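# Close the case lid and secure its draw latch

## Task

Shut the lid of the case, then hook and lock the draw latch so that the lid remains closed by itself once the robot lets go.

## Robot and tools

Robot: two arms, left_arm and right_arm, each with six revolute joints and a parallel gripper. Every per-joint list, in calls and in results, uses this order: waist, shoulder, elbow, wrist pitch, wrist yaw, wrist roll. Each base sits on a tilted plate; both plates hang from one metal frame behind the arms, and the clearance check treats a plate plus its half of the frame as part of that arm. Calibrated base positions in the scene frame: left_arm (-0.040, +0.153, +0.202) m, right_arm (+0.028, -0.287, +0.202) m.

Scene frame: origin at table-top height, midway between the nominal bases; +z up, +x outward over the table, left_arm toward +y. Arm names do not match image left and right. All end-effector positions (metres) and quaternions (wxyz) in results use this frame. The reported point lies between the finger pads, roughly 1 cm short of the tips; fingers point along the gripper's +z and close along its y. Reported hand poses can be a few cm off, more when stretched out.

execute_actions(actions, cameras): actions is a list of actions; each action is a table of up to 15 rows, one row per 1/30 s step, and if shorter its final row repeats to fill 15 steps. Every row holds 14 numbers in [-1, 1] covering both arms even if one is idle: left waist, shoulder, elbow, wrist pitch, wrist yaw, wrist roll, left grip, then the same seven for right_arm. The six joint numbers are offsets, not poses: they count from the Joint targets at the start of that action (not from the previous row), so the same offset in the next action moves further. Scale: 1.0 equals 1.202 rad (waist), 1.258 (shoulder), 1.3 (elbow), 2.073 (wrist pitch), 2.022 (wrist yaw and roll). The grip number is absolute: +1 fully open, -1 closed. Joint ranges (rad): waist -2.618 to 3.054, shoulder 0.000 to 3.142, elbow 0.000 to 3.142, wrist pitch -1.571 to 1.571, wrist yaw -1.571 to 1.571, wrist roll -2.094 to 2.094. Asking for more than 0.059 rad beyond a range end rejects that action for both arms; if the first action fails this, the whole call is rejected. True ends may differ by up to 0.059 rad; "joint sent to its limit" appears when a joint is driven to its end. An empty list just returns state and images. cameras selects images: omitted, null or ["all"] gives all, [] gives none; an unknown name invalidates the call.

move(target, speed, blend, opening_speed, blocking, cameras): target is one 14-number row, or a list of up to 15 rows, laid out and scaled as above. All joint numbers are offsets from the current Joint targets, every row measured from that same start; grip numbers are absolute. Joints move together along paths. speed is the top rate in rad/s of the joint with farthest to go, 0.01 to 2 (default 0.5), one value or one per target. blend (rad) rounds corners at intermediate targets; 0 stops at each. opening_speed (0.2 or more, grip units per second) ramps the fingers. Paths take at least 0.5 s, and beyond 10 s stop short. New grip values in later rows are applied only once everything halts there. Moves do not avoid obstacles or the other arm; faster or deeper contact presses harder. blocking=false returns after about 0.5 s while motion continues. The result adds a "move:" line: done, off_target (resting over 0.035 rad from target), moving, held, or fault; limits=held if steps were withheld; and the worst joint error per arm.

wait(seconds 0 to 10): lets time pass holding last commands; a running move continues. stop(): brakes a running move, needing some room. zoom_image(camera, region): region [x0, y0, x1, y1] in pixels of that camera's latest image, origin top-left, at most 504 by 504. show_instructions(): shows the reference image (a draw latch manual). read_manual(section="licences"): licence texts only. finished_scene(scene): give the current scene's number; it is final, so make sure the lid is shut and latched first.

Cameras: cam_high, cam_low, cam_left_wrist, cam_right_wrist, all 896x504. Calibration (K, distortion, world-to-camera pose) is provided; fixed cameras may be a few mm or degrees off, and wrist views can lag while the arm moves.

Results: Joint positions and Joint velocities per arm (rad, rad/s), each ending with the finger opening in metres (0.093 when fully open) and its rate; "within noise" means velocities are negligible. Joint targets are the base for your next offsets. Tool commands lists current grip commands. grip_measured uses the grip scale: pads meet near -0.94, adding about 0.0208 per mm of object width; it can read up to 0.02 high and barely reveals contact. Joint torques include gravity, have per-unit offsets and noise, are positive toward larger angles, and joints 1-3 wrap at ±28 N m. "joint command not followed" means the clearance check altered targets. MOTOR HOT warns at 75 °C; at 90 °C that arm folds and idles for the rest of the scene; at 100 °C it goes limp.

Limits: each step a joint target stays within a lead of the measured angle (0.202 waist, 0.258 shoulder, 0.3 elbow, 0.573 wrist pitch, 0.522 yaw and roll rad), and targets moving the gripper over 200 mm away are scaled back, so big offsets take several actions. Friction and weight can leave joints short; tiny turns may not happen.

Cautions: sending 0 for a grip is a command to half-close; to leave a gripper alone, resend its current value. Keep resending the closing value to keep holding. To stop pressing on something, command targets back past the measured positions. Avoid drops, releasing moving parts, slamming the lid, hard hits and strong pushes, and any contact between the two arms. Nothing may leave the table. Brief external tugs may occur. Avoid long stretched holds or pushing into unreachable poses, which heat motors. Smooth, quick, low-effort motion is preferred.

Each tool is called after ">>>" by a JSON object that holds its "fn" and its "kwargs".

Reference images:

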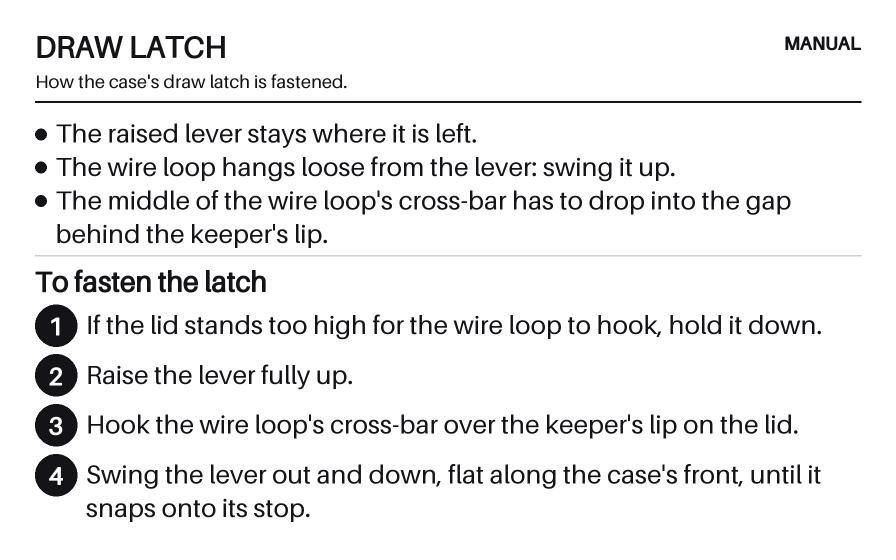

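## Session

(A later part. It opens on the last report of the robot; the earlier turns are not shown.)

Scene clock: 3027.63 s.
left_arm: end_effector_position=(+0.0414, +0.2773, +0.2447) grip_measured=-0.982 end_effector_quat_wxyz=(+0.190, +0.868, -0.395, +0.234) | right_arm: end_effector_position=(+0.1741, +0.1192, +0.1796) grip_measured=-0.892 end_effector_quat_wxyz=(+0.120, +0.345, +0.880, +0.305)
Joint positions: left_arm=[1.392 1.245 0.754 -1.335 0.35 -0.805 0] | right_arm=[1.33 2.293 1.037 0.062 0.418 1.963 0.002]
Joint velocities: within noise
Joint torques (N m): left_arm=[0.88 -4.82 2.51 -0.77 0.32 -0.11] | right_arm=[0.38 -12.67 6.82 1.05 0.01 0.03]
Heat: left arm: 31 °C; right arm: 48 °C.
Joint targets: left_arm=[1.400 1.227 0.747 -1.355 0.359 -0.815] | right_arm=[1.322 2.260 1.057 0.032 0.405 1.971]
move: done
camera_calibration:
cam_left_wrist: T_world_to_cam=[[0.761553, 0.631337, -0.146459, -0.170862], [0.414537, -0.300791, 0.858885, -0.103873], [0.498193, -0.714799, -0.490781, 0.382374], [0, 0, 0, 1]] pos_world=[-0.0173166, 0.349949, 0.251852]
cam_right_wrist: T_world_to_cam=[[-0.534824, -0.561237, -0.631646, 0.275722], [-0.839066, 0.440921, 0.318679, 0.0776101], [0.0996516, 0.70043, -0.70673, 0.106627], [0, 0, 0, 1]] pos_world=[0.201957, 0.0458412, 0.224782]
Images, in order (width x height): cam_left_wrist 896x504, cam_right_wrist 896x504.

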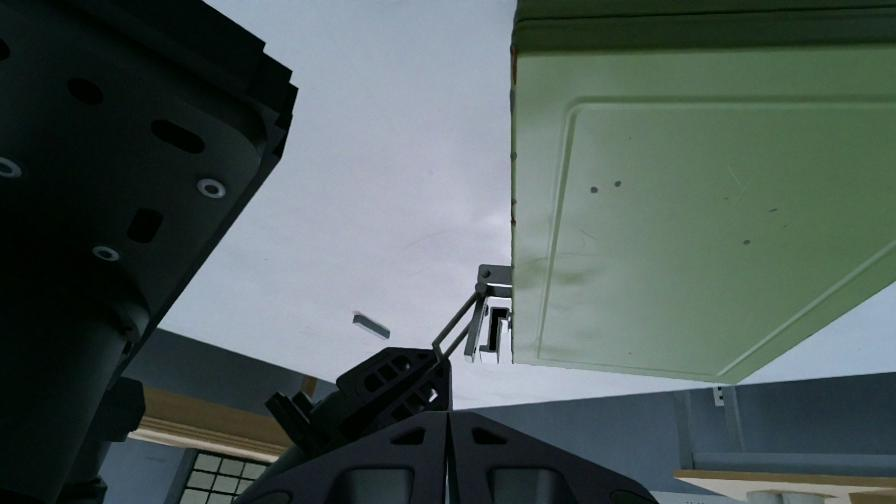

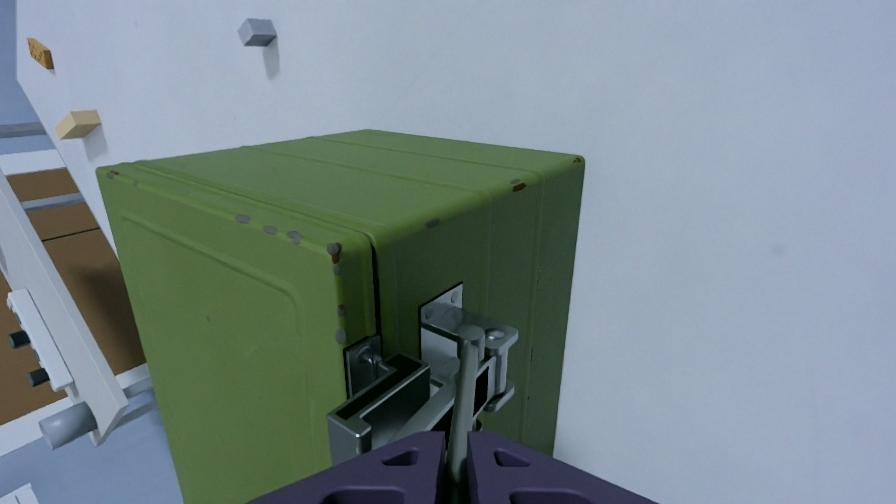

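>>> {"fn": "move", "kwargs": {"target": [[0,0,0,0,0,0,-1,0,0.025,0,0,0,0,-0.90],[0,0,0,0,0,0,-1,-0.0258,0.0588,0.1308,-0.1269,-0.0317,0.0099,-0.90],[0,0,0,0,0,0,-1,-0.0507,0.1113,0.2792,-0.2480,-0.0628,0.0148,-0.90]], "speed": 0.2, "cameras": ["cam_left_wrist","cam_right_wrist"]}}

>>> {"fn": "zoom_image", "kwargs": {"camera": "cam_left_wrist", "region": [380, 180, 560, 380]}}

Scene clock: 3042.60 s.
left_arm: end_effector_position=(+0.0414, +0.2773, +0.2447) grip_measured=-0.982 end_effector_quat_wxyz=(+0.190, +0.868, -0.395, +0.234) | right_arm: end_effector_position=(+0.1828, +0.1280, +0.1850) grip_measured=-0.893 end_effector_quat_wxyz=(+0.071, +0.358, +0.914, +0.181)
Joint positions: left_arm=[1.392 1.245 0.754 -1.335 0.35 -0.805 0] | right_arm=[1.268 2.387 1.395 -0.452 0.292 1.993 0.002]
Joint velocities: within noise
Joint torques (N m): left_arm=[0.84 -4.83 2.52 -0.78 0.32 -0.1] | right_arm=[0.57 -9.74 7.62 0.62 -0.08 0.05]
Heat: left arm: 31 °C; right arm: 49 °C.
Joint targets: left_arm=[1.400 1.227 0.747 -1.355 0.359 -0.815] | right_arm=[1.261 2.400 1.420 -0.482 0.278 2.001]
move: done
camera_calibration:
cam_left_wrist: T_world_to_cam=[[0.761553, 0.631337, -0.146459, -0.170862], [0.414537, -0.300791, 0.858885, -0.103873], [0.498193, -0.714799, -0.490781, 0.382374], [0, 0, 0, 1]] pos_world=[-0.0173166, 0.349949, 0.251852]
cam_right_wrist: T_world_to_cam=[[-0.631397, -0.66739, -0.394877, 0.27613], [-0.77398, 0.510932, 0.374036, 0.0481896], [-0.0478725, 0.541792, -0.839148, 0.175148], [0, 0, 0, 1]] pos_world=[0.22003, 0.064771, 0.237988]
Images, in order (width x height): cam_left_wrist 896x504, cam_right_wrist 896x504.

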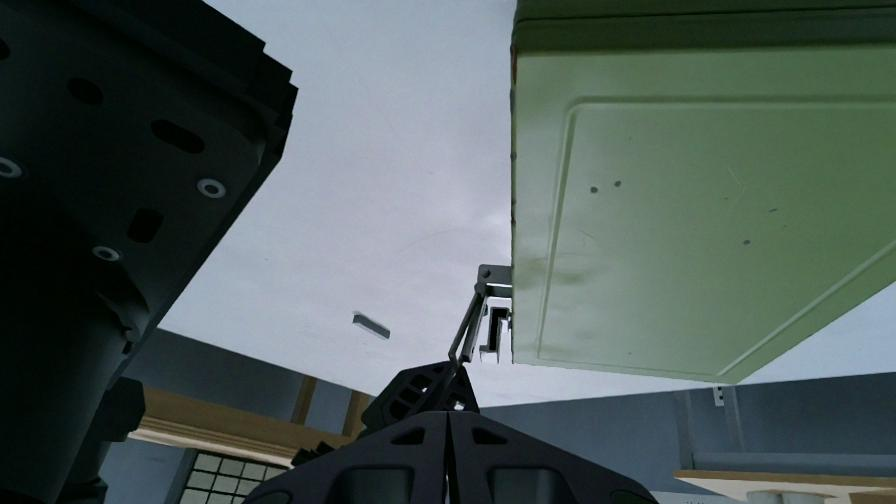

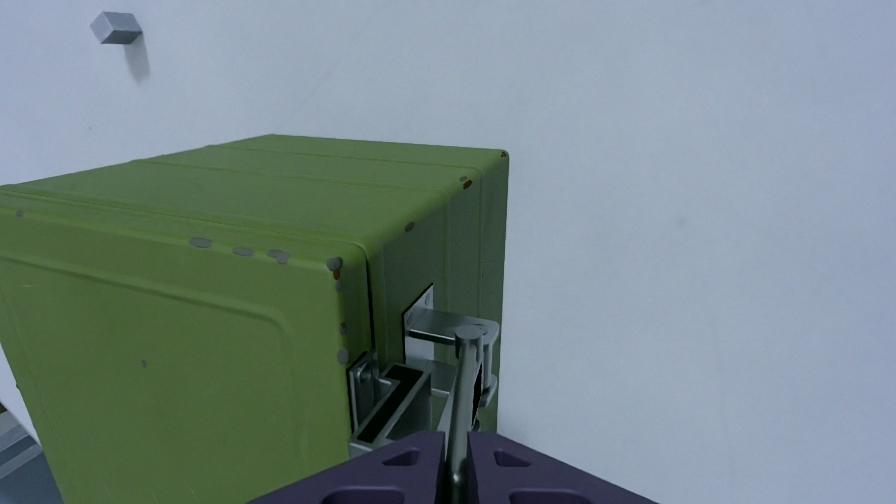

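Scaled by 2.520 from the camera's 896x504 image, which has a finer 1280x720 frame.

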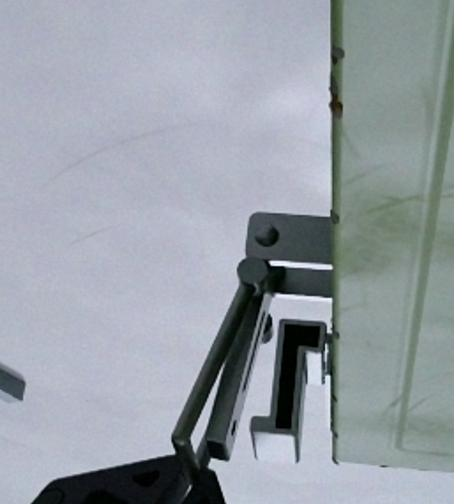

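>>> {"fn": "move", "kwargs": {"target": [0,0,0,0,0,0,-1,-0.0308,0.1017,0.2231,-0.1544,-0.0371,0.0015,-0.90], "speed": 0.15, "cameras": ["cam_left_wrist","cam_right_wrist"]}}

>>> {"fn": "zoom_image", "kwargs": {"camera": "cam_left_wrist", "region": [380, 180, 560, 380]}}

Scene clock: 3062.73 s.
left_arm: end_effector_position=(+0.0414, +0.2773, +0.2447) grip_measured=-0.982 end_effector_quat_wxyz=(+0.190, +0.868, -0.395, +0.234) | right_arm: end_effector_position=(+0.1887, +0.1341, +0.1865) grip_measured=-0.893 end_effector_quat_wxyz=(+0.039, +0.362, +0.926, +0.099)
Joint positions: left_arm=[1.392 1.245 0.754 -1.335 0.35 -0.805 0] | right_arm=[1.231 2.516 1.683 -0.769 0.218 1.996 0.002]
Joint velocities: within noise
Joint torques (N m): left_arm=[0.81 -4.83 2.51 -0.78 0.31 -0.1] | right_arm=[0.64 -10.91 7.97 0.27 -0.11 0.07]
Heat: left arm: 31 °C; right arm: 49 °C.
Joint targets: left_arm=[1.400 1.227 0.747 -1.355 0.359 -0.815] | right_arm=[1.224 2.528 1.710 -0.802 0.202 2.004]
move: done
camera_calibration:
cam_left_wrist: T_world_to_cam=[[0.761553, 0.631337, -0.146459, -0.170862], [0.414537, -0.300791, 0.858885, -0.103873], [0.498193, -0.714799, -0.490781, 0.382374], [0, 0, 0, 1]] pos_world=[-0.0173166, 0.349949, 0.251852]
cam_right_wrist: T_world_to_cam=[[-0.668293, -0.70868, -0.226181, 0.26564], [-0.728221, 0.561143, 0.393464, 0.0300985], [-0.15192, 0.427659, -0.891083, 0.217965], [0, 0, 0, 1]] pos_world=[0.232557, 0.0781495, 0.242465]
Images, in order (width x height): cam_left_wrist 896x504, cam_right_wrist 896x504.

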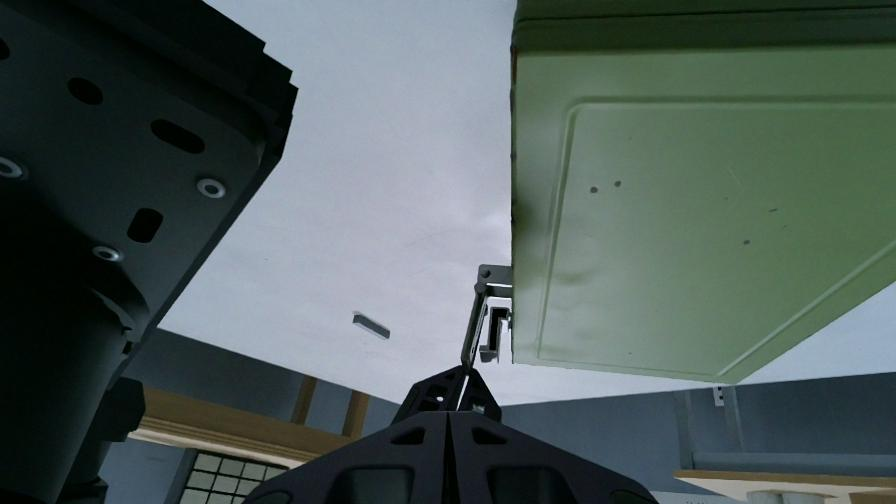

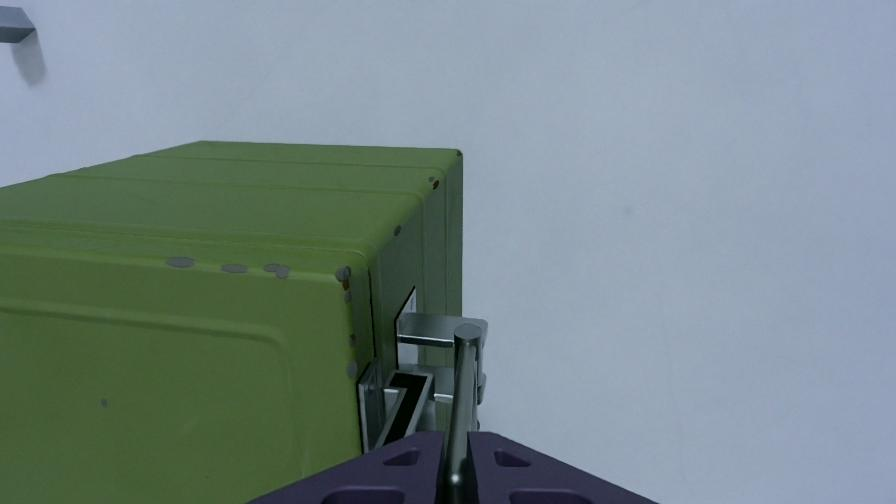

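Scaled by 2.520 from the camera's 896x504 image, which has a finer 1280x720 frame.

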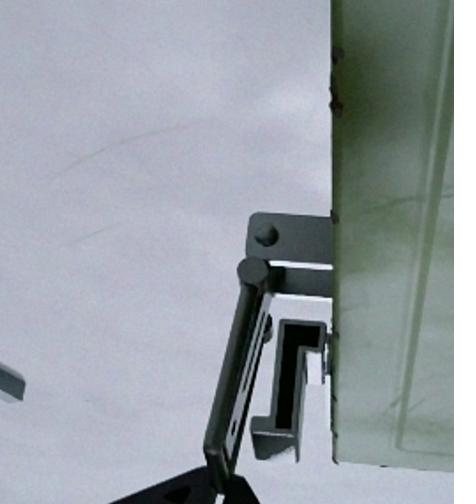

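>>> {"fn": "move", "kwargs": {"target": [[0,0,0,0,0,0,-1,0,0,0,0,0,0,-0.80],[0,0,0,0,0,0,-1,-0.0017,-0.0461,0.0015,-0.0048,0,0,-0.80],[0,0,0,0,0,0,-1,-0.0017,-0.0461,0.0015,-0.0048,0,0,-0.90]], "speed": 0.15, "cameras": ["cam_left_wrist","cam_right_wrist"]}}

>>> {"fn": "zoom_image", "kwargs": {"camera": "cam_left_wrist", "region": [380, 180, 560, 380]}}

>>> {"fn": "zoom_image", "kwargs": {"camera": "cam_right_wrist", "region": [300, 260, 600, 504]}}

Scene clock: 3095.50 s.
left_arm: end_effector_position=(+0.0414, +0.2773, +0.2447) grip_measured=-0.982 end_effector_quat_wxyz=(+0.190, +0.868, -0.395, +0.234) | right_arm: end_effector_position=(+0.1864, +0.1279, +0.1853) grip_measured=-0.893 end_effector_quat_wxyz=(+0.039, +0.360, +0.928, +0.085)
Joint positions: left_arm=[1.392 1.245 0.754 -1.335 0.35 -0.805 0] | right_arm=[1.231 2.516 1.683 -0.798 0.216 1.996 0.002]
Joint velocities: within noise
Joint torques (N m): left_arm=[0.85 -4.83 2.5 -0.78 0.31 -0.09] | right_arm=[0.69 -16.18 8.27 0.35 -0.09 0.06]
Heat: left arm: 31 °C; right arm: 51 °C.
Joint targets: left_arm=[1.400 1.227 0.747 -1.355 0.359 -0.815] | right_arm=[1.222 2.470 1.712 -0.812 0.202 2.004]
move: off_target (right_arm); target 3's new numbers were sent with right_arm's shoulder 0.046 rad from that target; right_arm: the shoulder is farthest, 0.046 rad from its target
camera_calibration:
cam_left_wrist: T_world_to_cam=[[0.761553, 0.631337, -0.146459, -0.170862], [0.414537, -0.300791, 0.858885, -0.103873], [0.498193, -0.714799, -0.490781, 0.382374], [0, 0, 0, 1]] pos_world=[-0.0173166, 0.349949, 0.251852]
cam_right_wrist: T_world_to_cam=[[-0.667892, -0.716616, -0.200955, 0.255733], [-0.726386, 0.568827, 0.385744, 0.032441], [-0.162122, 0.403606, -0.900455, 0.22596], [0, 0, 0, 1]] pos_world=[0.231, 0.07361, 0.242343]
Images, in order (width x height): cam_left_wrist 896x504, cam_right_wrist 896x504.

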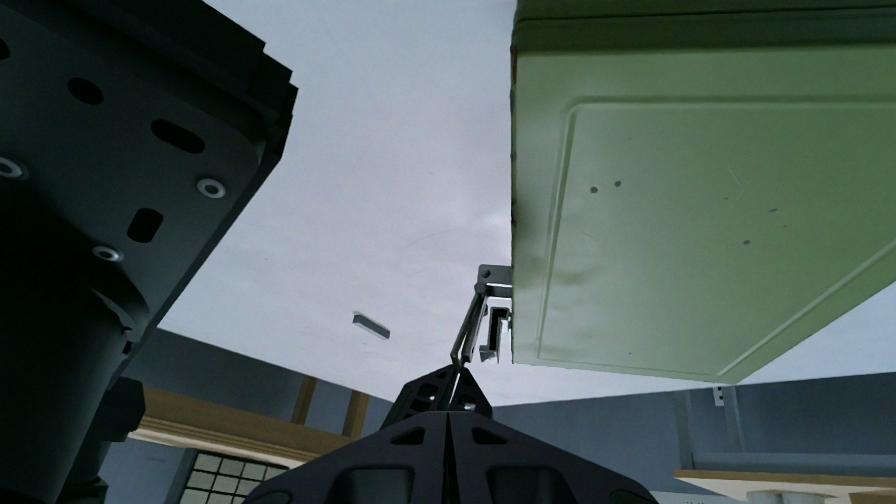

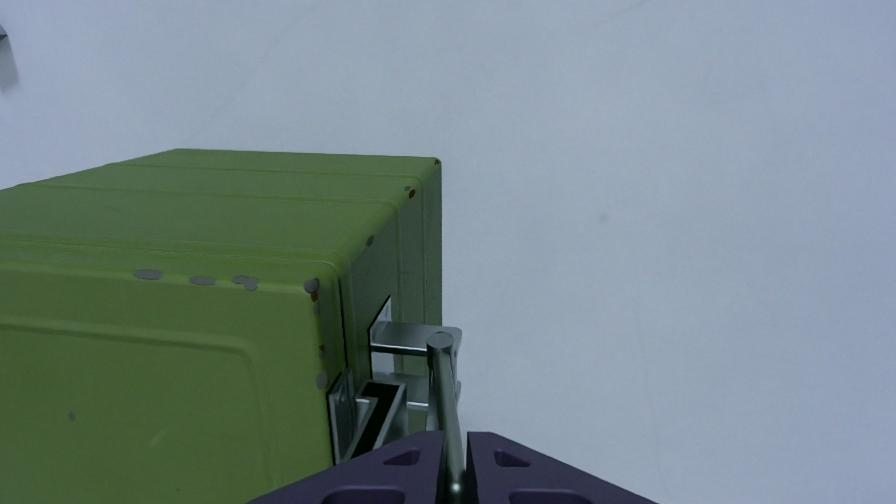

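Scaled by 2.520 from the camera's 896x504 image, which has a finer 1280x720 frame.

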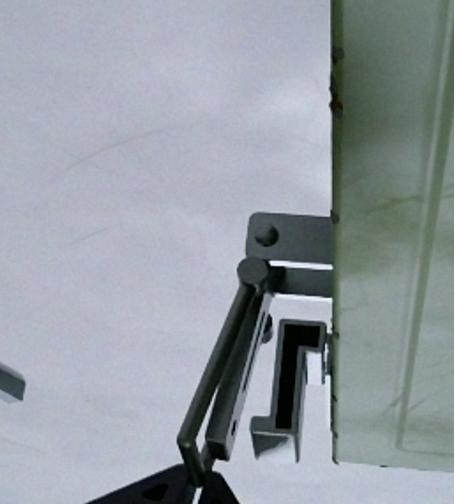

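Scaled by 1.680 from the camera's 896x504 image, which has a finer 1280x720 frame.

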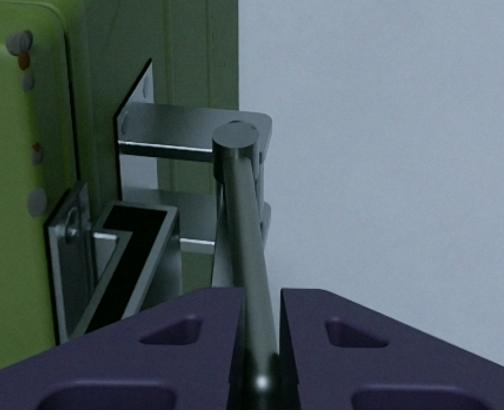

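>>> {"fn": "move", "kwargs": {"target": [[0,0,0,0,0,0,-1,0,0,0,0,0,0,-0.80],[0,0,0,0,0,0,-1,0,0.0437,0,0,0,0,-0.80],[0,0,0,0,0,0,-1,-0.0141,0.0986,0.1154,-0.0661,-0.0134,0,-0.80]], "speed": 0.15, "cameras": ["cam_left_wrist","cam_right_wrist"]}}

>>> {"fn": "zoom_image", "kwargs": {"camera": "cam_left_wrist", "region": [380, 180, 560, 380]}}

>>> {"fn": "zoom_image", "kwargs": {"camera": "cam_right_wrist", "region": [300, 260, 600, 504]}}

Scene clock: 3120.87 s.
left_arm: end_effector_position=(+0.0414, +0.2773, +0.2447) grip_measured=-0.982 end_effector_quat_wxyz=(+0.190, +0.868, -0.395, +0.234) | right_arm: end_effector_position=(+0.1933, +0.1342, +0.1927) grip_measured=-0.801 end_effector_quat_wxyz=(+0.027, +0.365, +0.929, +0.060)
Joint positions: left_arm=[1.392 1.245 0.754 -1.335 0.35 -0.805 0] | right_arm=[1.213 2.578 1.836 -0.933 0.19 1.996 0.007]
Joint velocities: within noise
Joint torques (N m): left_arm=[0.84 -4.82 2.55 -0.78 0.32 -0.1] | right_arm=[0.73 -10.85 7.86 0.29 -0.1 0.03]
Heat: left arm: 31 °C; right arm: 57 °C.
Joint targets: left_arm=[1.400 1.227 0.747 -1.355 0.359 -0.815] | right_arm=[1.205 2.594 1.862 -0.949 0.175 2.004]
move: done
camera_calibration:
cam_left_wrist: T_world_to_cam=[[0.761553, 0.631337, -0.146459, -0.170862], [0.414537, -0.300791, 0.858885, -0.103873], [0.498193, -0.714799, -0.490781, 0.382374], [0, 0, 0, 1]] pos_world=[-0.0173166, 0.349949, 0.251852]
cam_right_wrist: T_world_to_cam=[[-0.681158, -0.717199, -0.147135, 0.258576], [-0.70527, 0.588834, 0.394802, 0.0224593], [-0.196513, 0.372693, -0.906908, 0.243256], [0, 0, 0, 1]] pos_world=[0.239774, 0.081566, 0.249789]
Images, in order (width x height): cam_left_wrist 896x504, cam_right_wrist 896x504.

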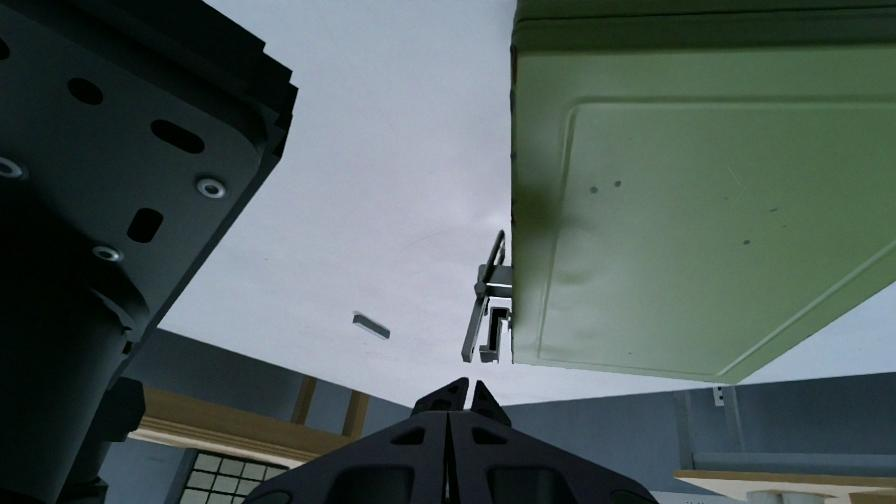

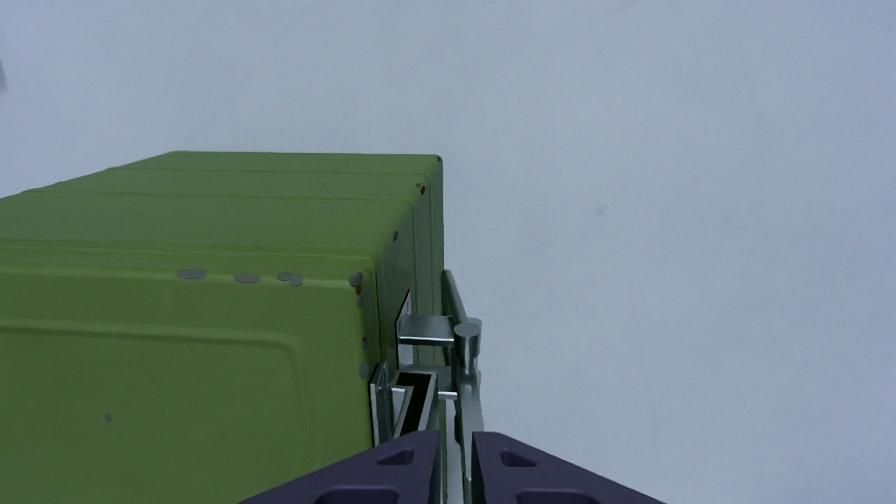

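Scaled by 2.520 from the camera's 896x504 image, which has a finer 1280x720 frame.

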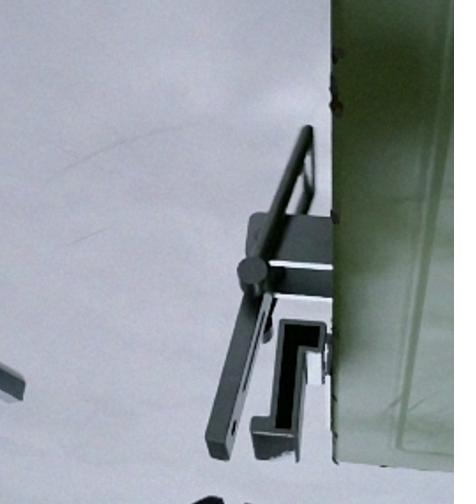

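Scaled by 1.680 from the camera's 896x504 image, which has a finer 1280x720 frame.

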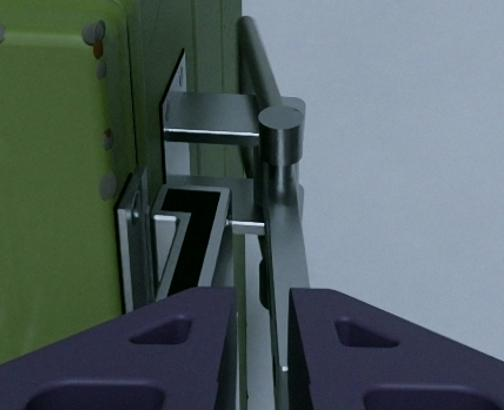

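>>> {"fn": "move", "kwargs": {"target": [[0,0,0,0,0,0,-1,0,-0.1622,-0.0938,0,0,0,-0.80],[0,0,0,0,0,0,-1,0.1206,-0.3847,-0.7054,0.5060,0.1212,-0.0514,-0.61],[0,0,0,0,0,0,-1,0.1539,-0.1447,-0.9708,0.9884,0.2092,-0.8971,-0.61]], "speed": [0.3,0.7,0.9], "cameras": ["cam_left_wrist","cam_right_wrist","cam_high"]}}

>>> {"fn": "zoom_image", "kwargs": {"camera": "cam_left_wrist", "region": [380, 180, 560, 380]}}

Scene clock: 3172.80 s.
left_arm: end_effector_position=(+0.0414, +0.2773, +0.2447) grip_measured=-0.982 end_effector_quat_wxyz=(+0.190, +0.868, -0.395, +0.234) | right_arm: end_effector_position=(+0.1740, +0.0906, +0.1869) grip_measured=-0.611 end_effector_quat_wxyz=(+0.490, -0.336, +0.775, +0.216)
Joint positions: left_arm=[1.392 1.245 0.754 -1.335 0.35 -0.805 0] | right_arm=[1.382 2.401 0.607 1.082 0.585 0.199 0.016]
Joint velocities: within noise
Joint torques (N m): left_arm=[0.85 -4.83 2.52 -0.78 0.32 -0.1] | right_arm=[1.28 -7.49 2.47 2.1 0.22 -0.15]
Heat: left arm: 31 °C; right arm: 54 °C.
Joint targets: left_arm=[1.400 1.227 0.747 -1.355 0.359 -0.815] | right_arm=[1.390 2.412 0.600 1.100 0.598 0.190]
move: done
camera_calibration:
cam_left_wrist: T_world_to_cam=[[0.761553, 0.631337, -0.146459, -0.170862], [0.414537, -0.300791, 0.858885, -0.103873], [0.498193, -0.714799, -0.490781, 0.382374], [0, 0, 0, 1]] pos_world=[-0.0173166, 0.349949, 0.251852]
cam_right_wrist: T_world_to_cam=[[0.739275, -0.673059, -0.0215353, -0.0613173], [-0.518439, -0.548451, -0.656066, 0.303752], [0.42976, 0.496178, -0.754397, 0.101761], [0, 0, 0, 1]] pos_world=[0.159074, 0.0748316, 0.274729]
Images, in order (width x height): cam_high 896x504, cam_left_wrist 896x504, cam_right_wrist 896x504.

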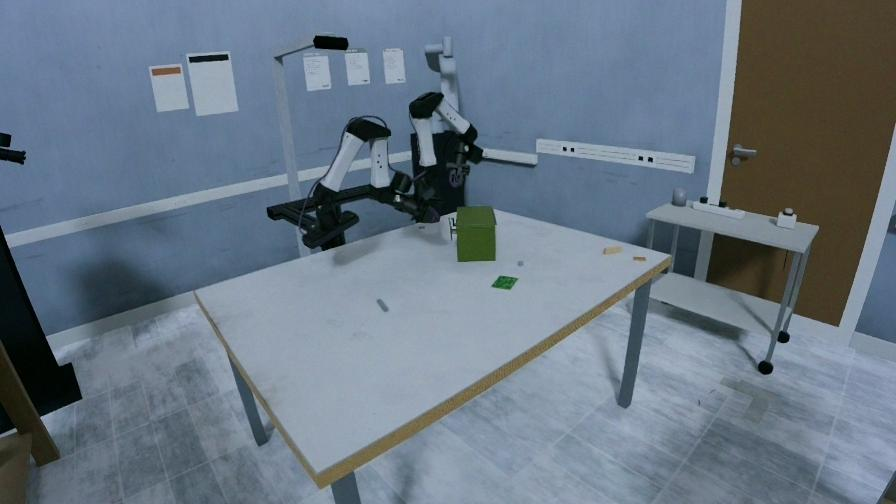

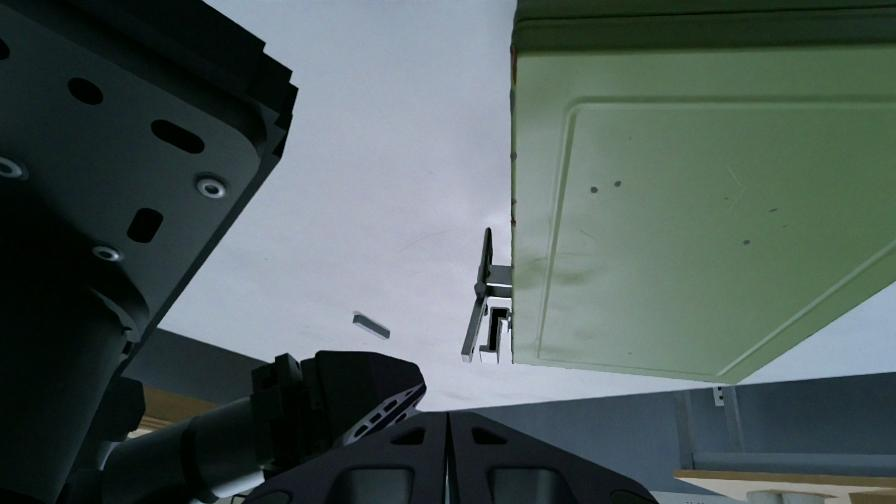

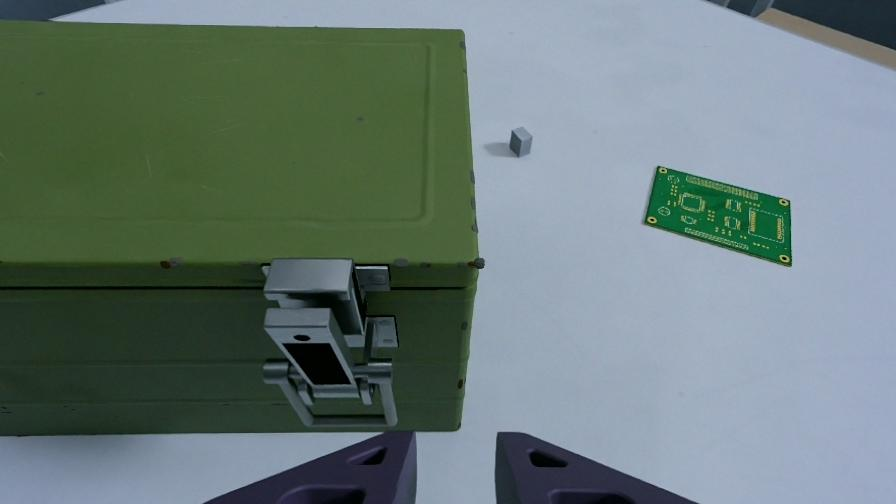

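Scaled by 2.520 from the camera's 896x504 image, which has a finer 1280x720 frame.

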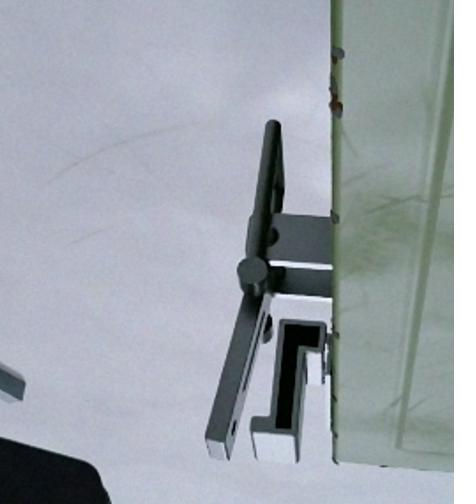

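>>> {"fn": "move", "kwargs": {"target": [0,0,0,0,0,0,-1,0.0083,0.2822,0.1492,0.0892,0.0025,0,-0.61], "speed": 0.4, "cameras": ["cam_left_wrist","cam_right_wrist"]}}

>>> {"fn": "zoom_image", "kwargs": {"camera": "cam_right_wrist", "region": [300, 260, 600, 504]}}

Scene clock: 3192.23 s.
left_arm: end_effector_position=(+0.0414, +0.2773, +0.2447) grip_measured=-0.982 end_effector_quat_wxyz=(+0.190, +0.868, -0.395, +0.234) | right_arm: end_effector_position=(+0.1675, +0.1142, +0.1157) grip_measured=-0.611 end_effector_quat_wxyz=(+0.492, -0.339, +0.772, +0.217)
Joint positions: left_arm=[1.392 1.245 0.754 -1.335 0.35 -0.805 0] | right_arm=[1.393 2.757 0.779 1.267 0.59 0.199 0.016]
Joint velocities: within noise
Joint torques (N m): left_arm=[0.83 -4.86 2.52 -0.77 0.32 -0.1] | right_arm=[1.37 -8.64 3.28 2.09 0.2 -0.11]
Heat: left arm: 31 °C; right arm: 51 °C.
Joint targets: left_arm=[1.400 1.227 0.747 -1.355 0.359 -0.815] | right_arm=[1.400 2.767 0.794 1.285 0.603 0.190]
move: done
camera_calibration:
cam_left_wrist: T_world_to_cam=[[0.761553, 0.631337, -0.146459, -0.170862], [0.414537, -0.300791, 0.858885, -0.103873], [0.498193, -0.714799, -0.490781, 0.382374], [0, 0, 0, 1]] pos_world=[-0.0173166, 0.349949, 0.251852]
cam_right_wrist: T_world_to_cam=[[0.743012, -0.669038, -0.0179417, -0.0436877], [-0.511776, -0.550678, -0.659423, 0.266203], [0.431299, 0.499141, -0.751558, 0.0382207], [0, 0, 0, 1]] pos_world=[0.152212, 0.0982861, 0.203482]
Images, in order (width x height): cam_left_wrist 896x504, cam_right_wrist 896x504.

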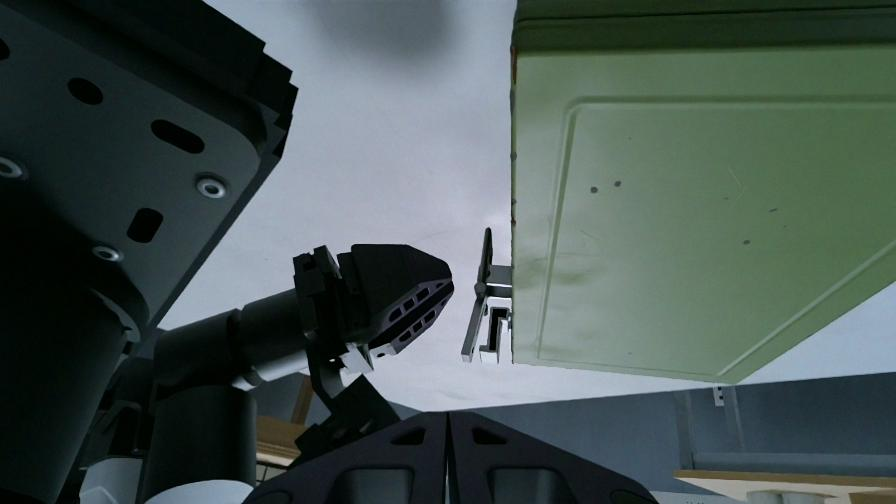

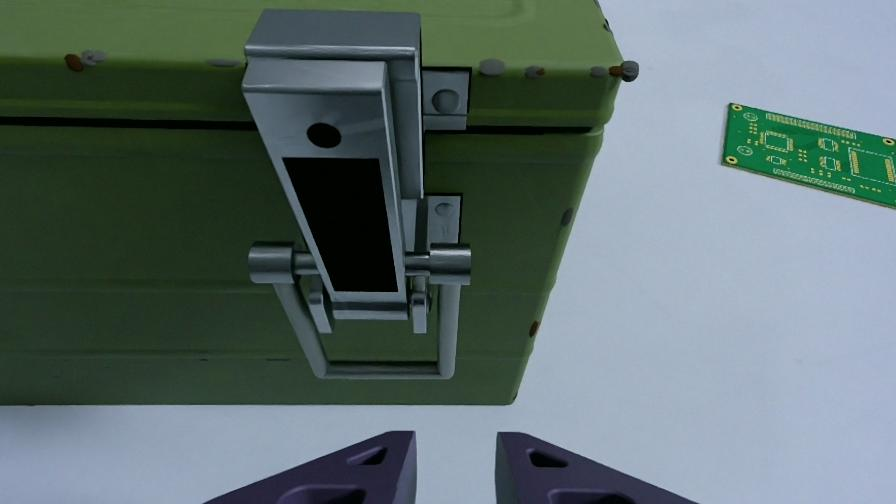

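Scaled by 1.680 from the camera's 896x504 image, which has a finer 1280x720 frame.

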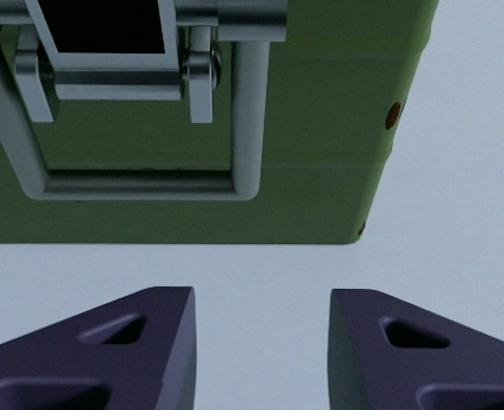

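>>> {"fn": "move", "kwargs": {"target": [0,0,0,0,0,0,-1,-0.0417,0.0387,0.068,-0.022,-0.0215,-0.0145,-0.61], "speed": 0.2, "cameras": ["cam_left_wrist","cam_right_wrist"]}}

>>> {"fn": "zoom_image", "kwargs": {"camera": "cam_right_wrist", "region": [300, 260, 600, 504]}}

>>> {"fn": "zoom_image", "kwargs": {"camera": "cam_left_wrist", "region": [380, 180, 560, 380]}}

Scene clock: 3211.27 s.
left_arm: end_effector_position=(+0.0414, +0.2773, +0.2447) grip_measured=-0.982 end_effector_quat_wxyz=(+0.190, +0.868, -0.395, +0.234) | right_arm: end_effector_position=(+0.1818, +0.1316, +0.1109) grip_measured=-0.611 end_effector_quat_wxyz=(+0.499, -0.332, +0.770, +0.218)
Joint positions: left_arm=[1.392 1.245 0.754 -1.335 0.35 -0.805 0] | right_arm=[1.357 2.801 0.87 1.254 0.574 0.17 0.016]
Joint velocities: within noise
Joint torques (N m): left_arm=[0.84 -4.82 2.56 -0.78 0.32 -0.11] | right_arm=[0.31 -8.83 3.37 1.86 -0.1 -0.11]
Heat: left arm: 31 °C; right arm: 50 °C.
Joint targets: left_arm=[1.400 1.227 0.747 -1.355 0.359 -0.815] | right_arm=[1.350 2.816 0.883 1.239 0.560 0.161]
move: done
camera_calibration:
cam_left_wrist: T_world_to_cam=[[0.761553, 0.631337, -0.146459, -0.170862], [0.414537, -0.300791, 0.858885, -0.103873], [0.498193, -0.714799, -0.490781, 0.382374], [0, 0, 0, 1]] pos_world=[-0.0173166, 0.349949, 0.251852]
cam_right_wrist: T_world_to_cam=[[0.73522, -0.677476, -0.0218588, -0.0397722], [-0.512626, -0.534642, -0.671843, 0.279408], [0.443471, 0.505157, -0.740371, 0.0155292], [0, 0, 0, 1]] pos_world=[0.165587, 0.114594, 0.198347]
Images, in order (width x height): cam_left_wrist 896x504, cam_right_wrist 896x504.

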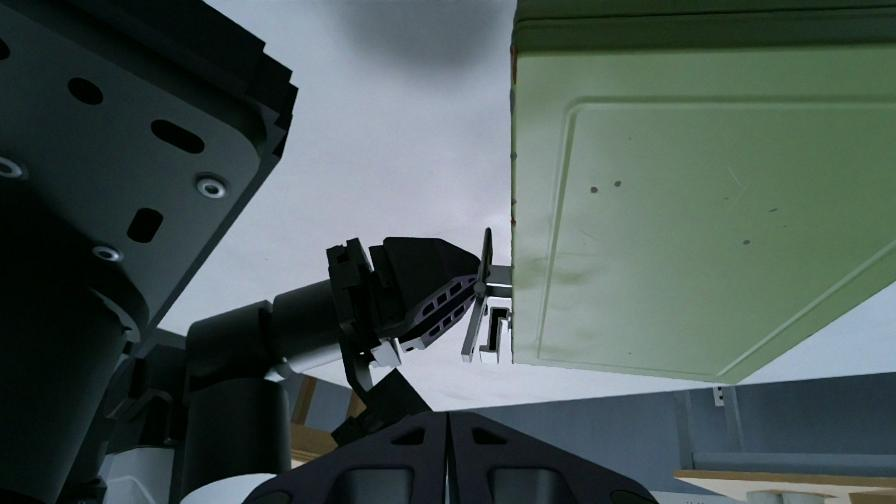

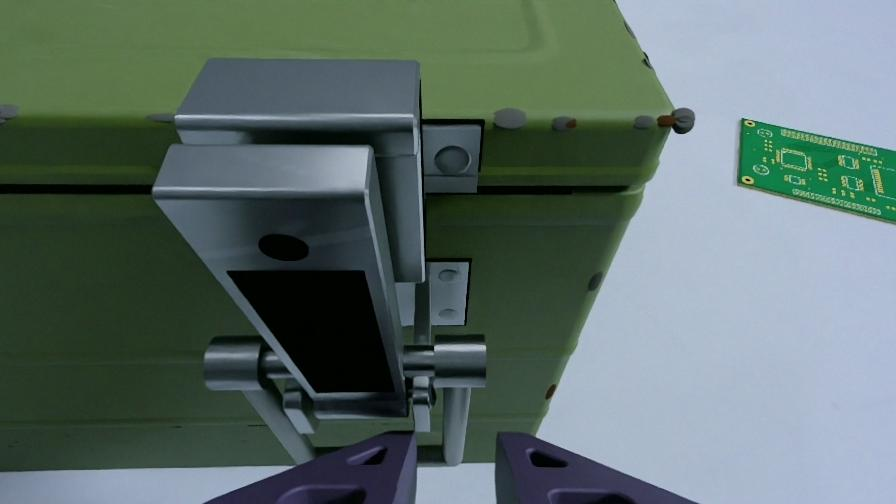

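Scaled by 1.680 from the camera's 896x504 image, which has a finer 1280x720 frame.

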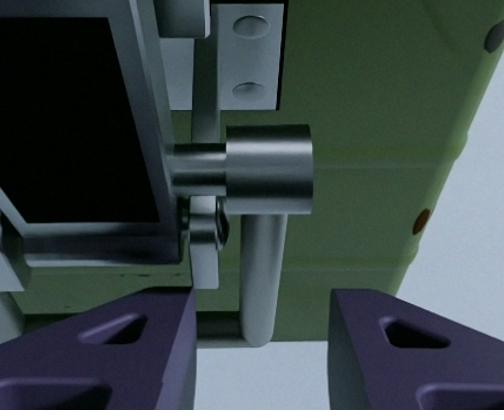

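Scaled by 2.520 from the camera's 896x504 image, which has a finer 1280x720 frame.

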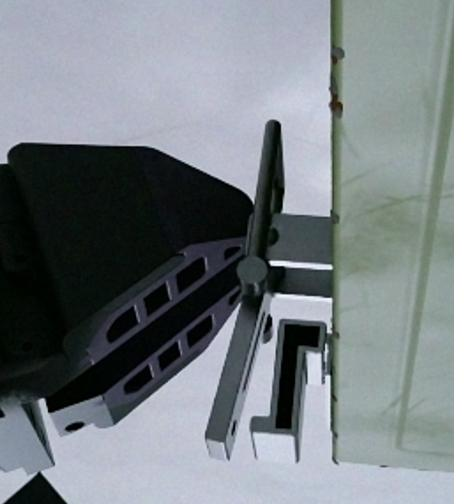

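>>> {"fn": "move", "kwargs": {"target": [0,0,0,0,0,0,-1,-0.0191,0,0.0238,-0.0165,-0.0109,-0.005,-0.61], "speed": 0.2, "cameras": ["cam_left_wrist","cam_right_wrist"]}}

>>> {"fn": "zoom_image", "kwargs": {"camera": "cam_right_wrist", "region": [300, 260, 600, 504]}}

>>> {"fn": "zoom_image", "kwargs": {"camera": "cam_left_wrist", "region": [380, 180, 560, 380]}}

Scene clock: 3231.53 s.
left_arm: end_effector_position=(+0.0414, +0.2773, +0.2447) grip_measured=-0.982 end_effector_quat_wxyz=(+0.190, +0.868, -0.395, +0.234) | right_arm: end_effector_position=(+0.1871, +0.1367, +0.1094) grip_measured=-0.611 end_effector_quat_wxyz=(+0.494, -0.335, +0.772, +0.218)
Joint positions: left_arm=[1.392 1.245 0.754 -1.335 0.35 -0.805 0] | right_arm=[1.338 2.801 0.894 1.226 0.552 0.16 0.016]
Joint velocities: within noise
Joint torques (N m): left_arm=[0.83 -4.86 2.54 -0.77 0.31 -0.11] | right_arm=[-0.16 -9.01 3.95 1.77 -0.1 -0.11]
Heat: left arm: 31 °C; right arm: 50 °C.
Joint targets: left_arm=[1.400 1.227 0.747 -1.355 0.359 -0.815] | right_arm=[1.327 2.816 0.914 1.205 0.538 0.151]
move: done
camera_calibration:
cam_left_wrist: T_world_to_cam=[[0.761553, 0.631337, -0.146459, -0.170862], [0.414537, -0.300791, 0.858885, -0.103873], [0.498193, -0.714799, -0.490781, 0.382374], [0, 0, 0, 1]] pos_world=[-0.0173166, 0.349949, 0.251852]
cam_right_wrist: T_world_to_cam=[[0.739275, -0.673019, -0.0227607, -0.0415405], [-0.514326, -0.542497, -0.664204, 0.284389], [0.434674, 0.502736, -0.747205, 0.0121516], [0, 0, 0, 1]] pos_world=[0.171696, 0.120214, 0.197026]
Images, in order (width x height): cam_left_wrist 896x504, cam_right_wrist 896x504.

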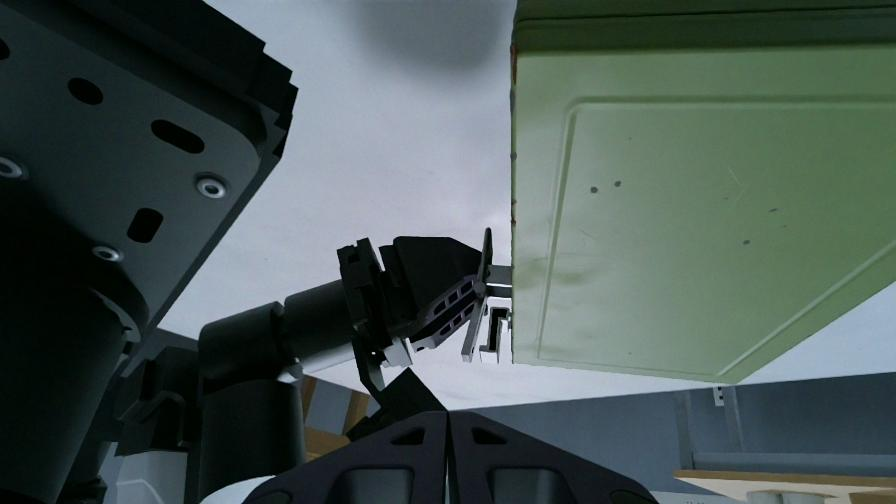

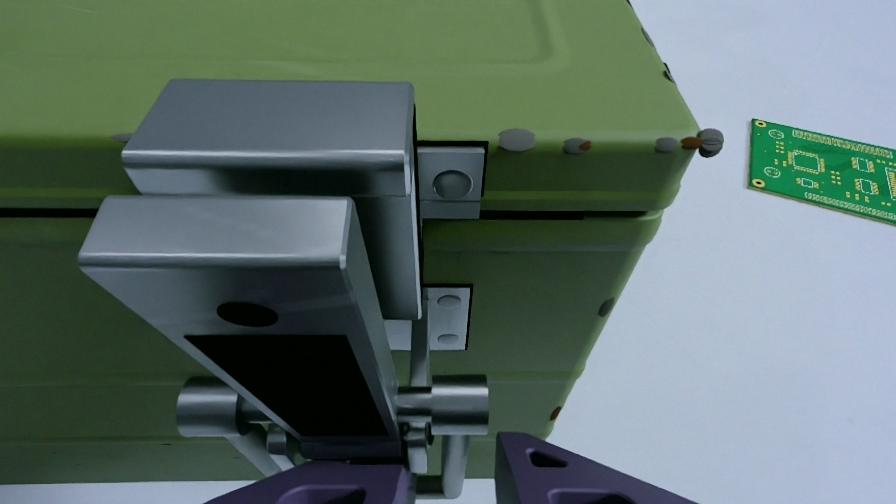

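Scaled by 1.680 from the camera's 896x504 image, which has a finer 1280x720 frame.

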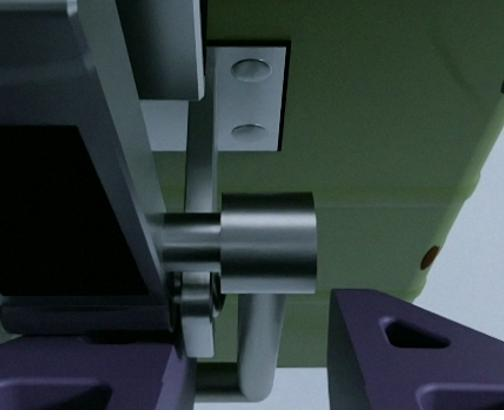

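Scaled by 2.520 from the camera's 896x504 image, which has a finer 1280x720 frame.

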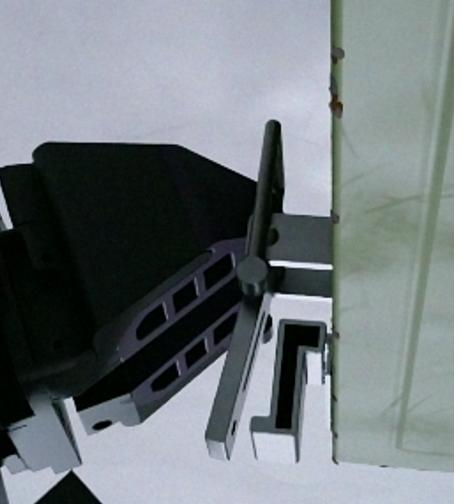

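>>> {"fn": "zoom_image", "kwargs": {"camera": "cam_left_wrist", "region": [450, 220, 520, 300]}}

Scaled by 6.300 from the camera's 896x504 image, which has a finer 1280x720 frame.

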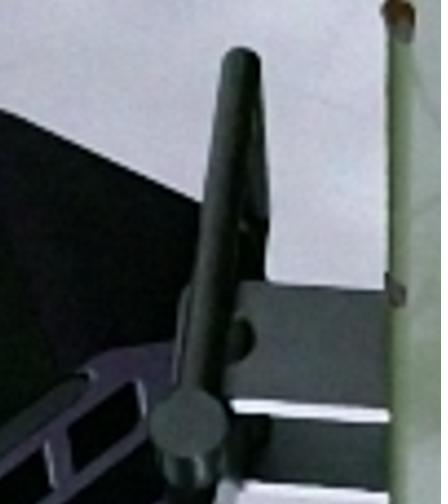

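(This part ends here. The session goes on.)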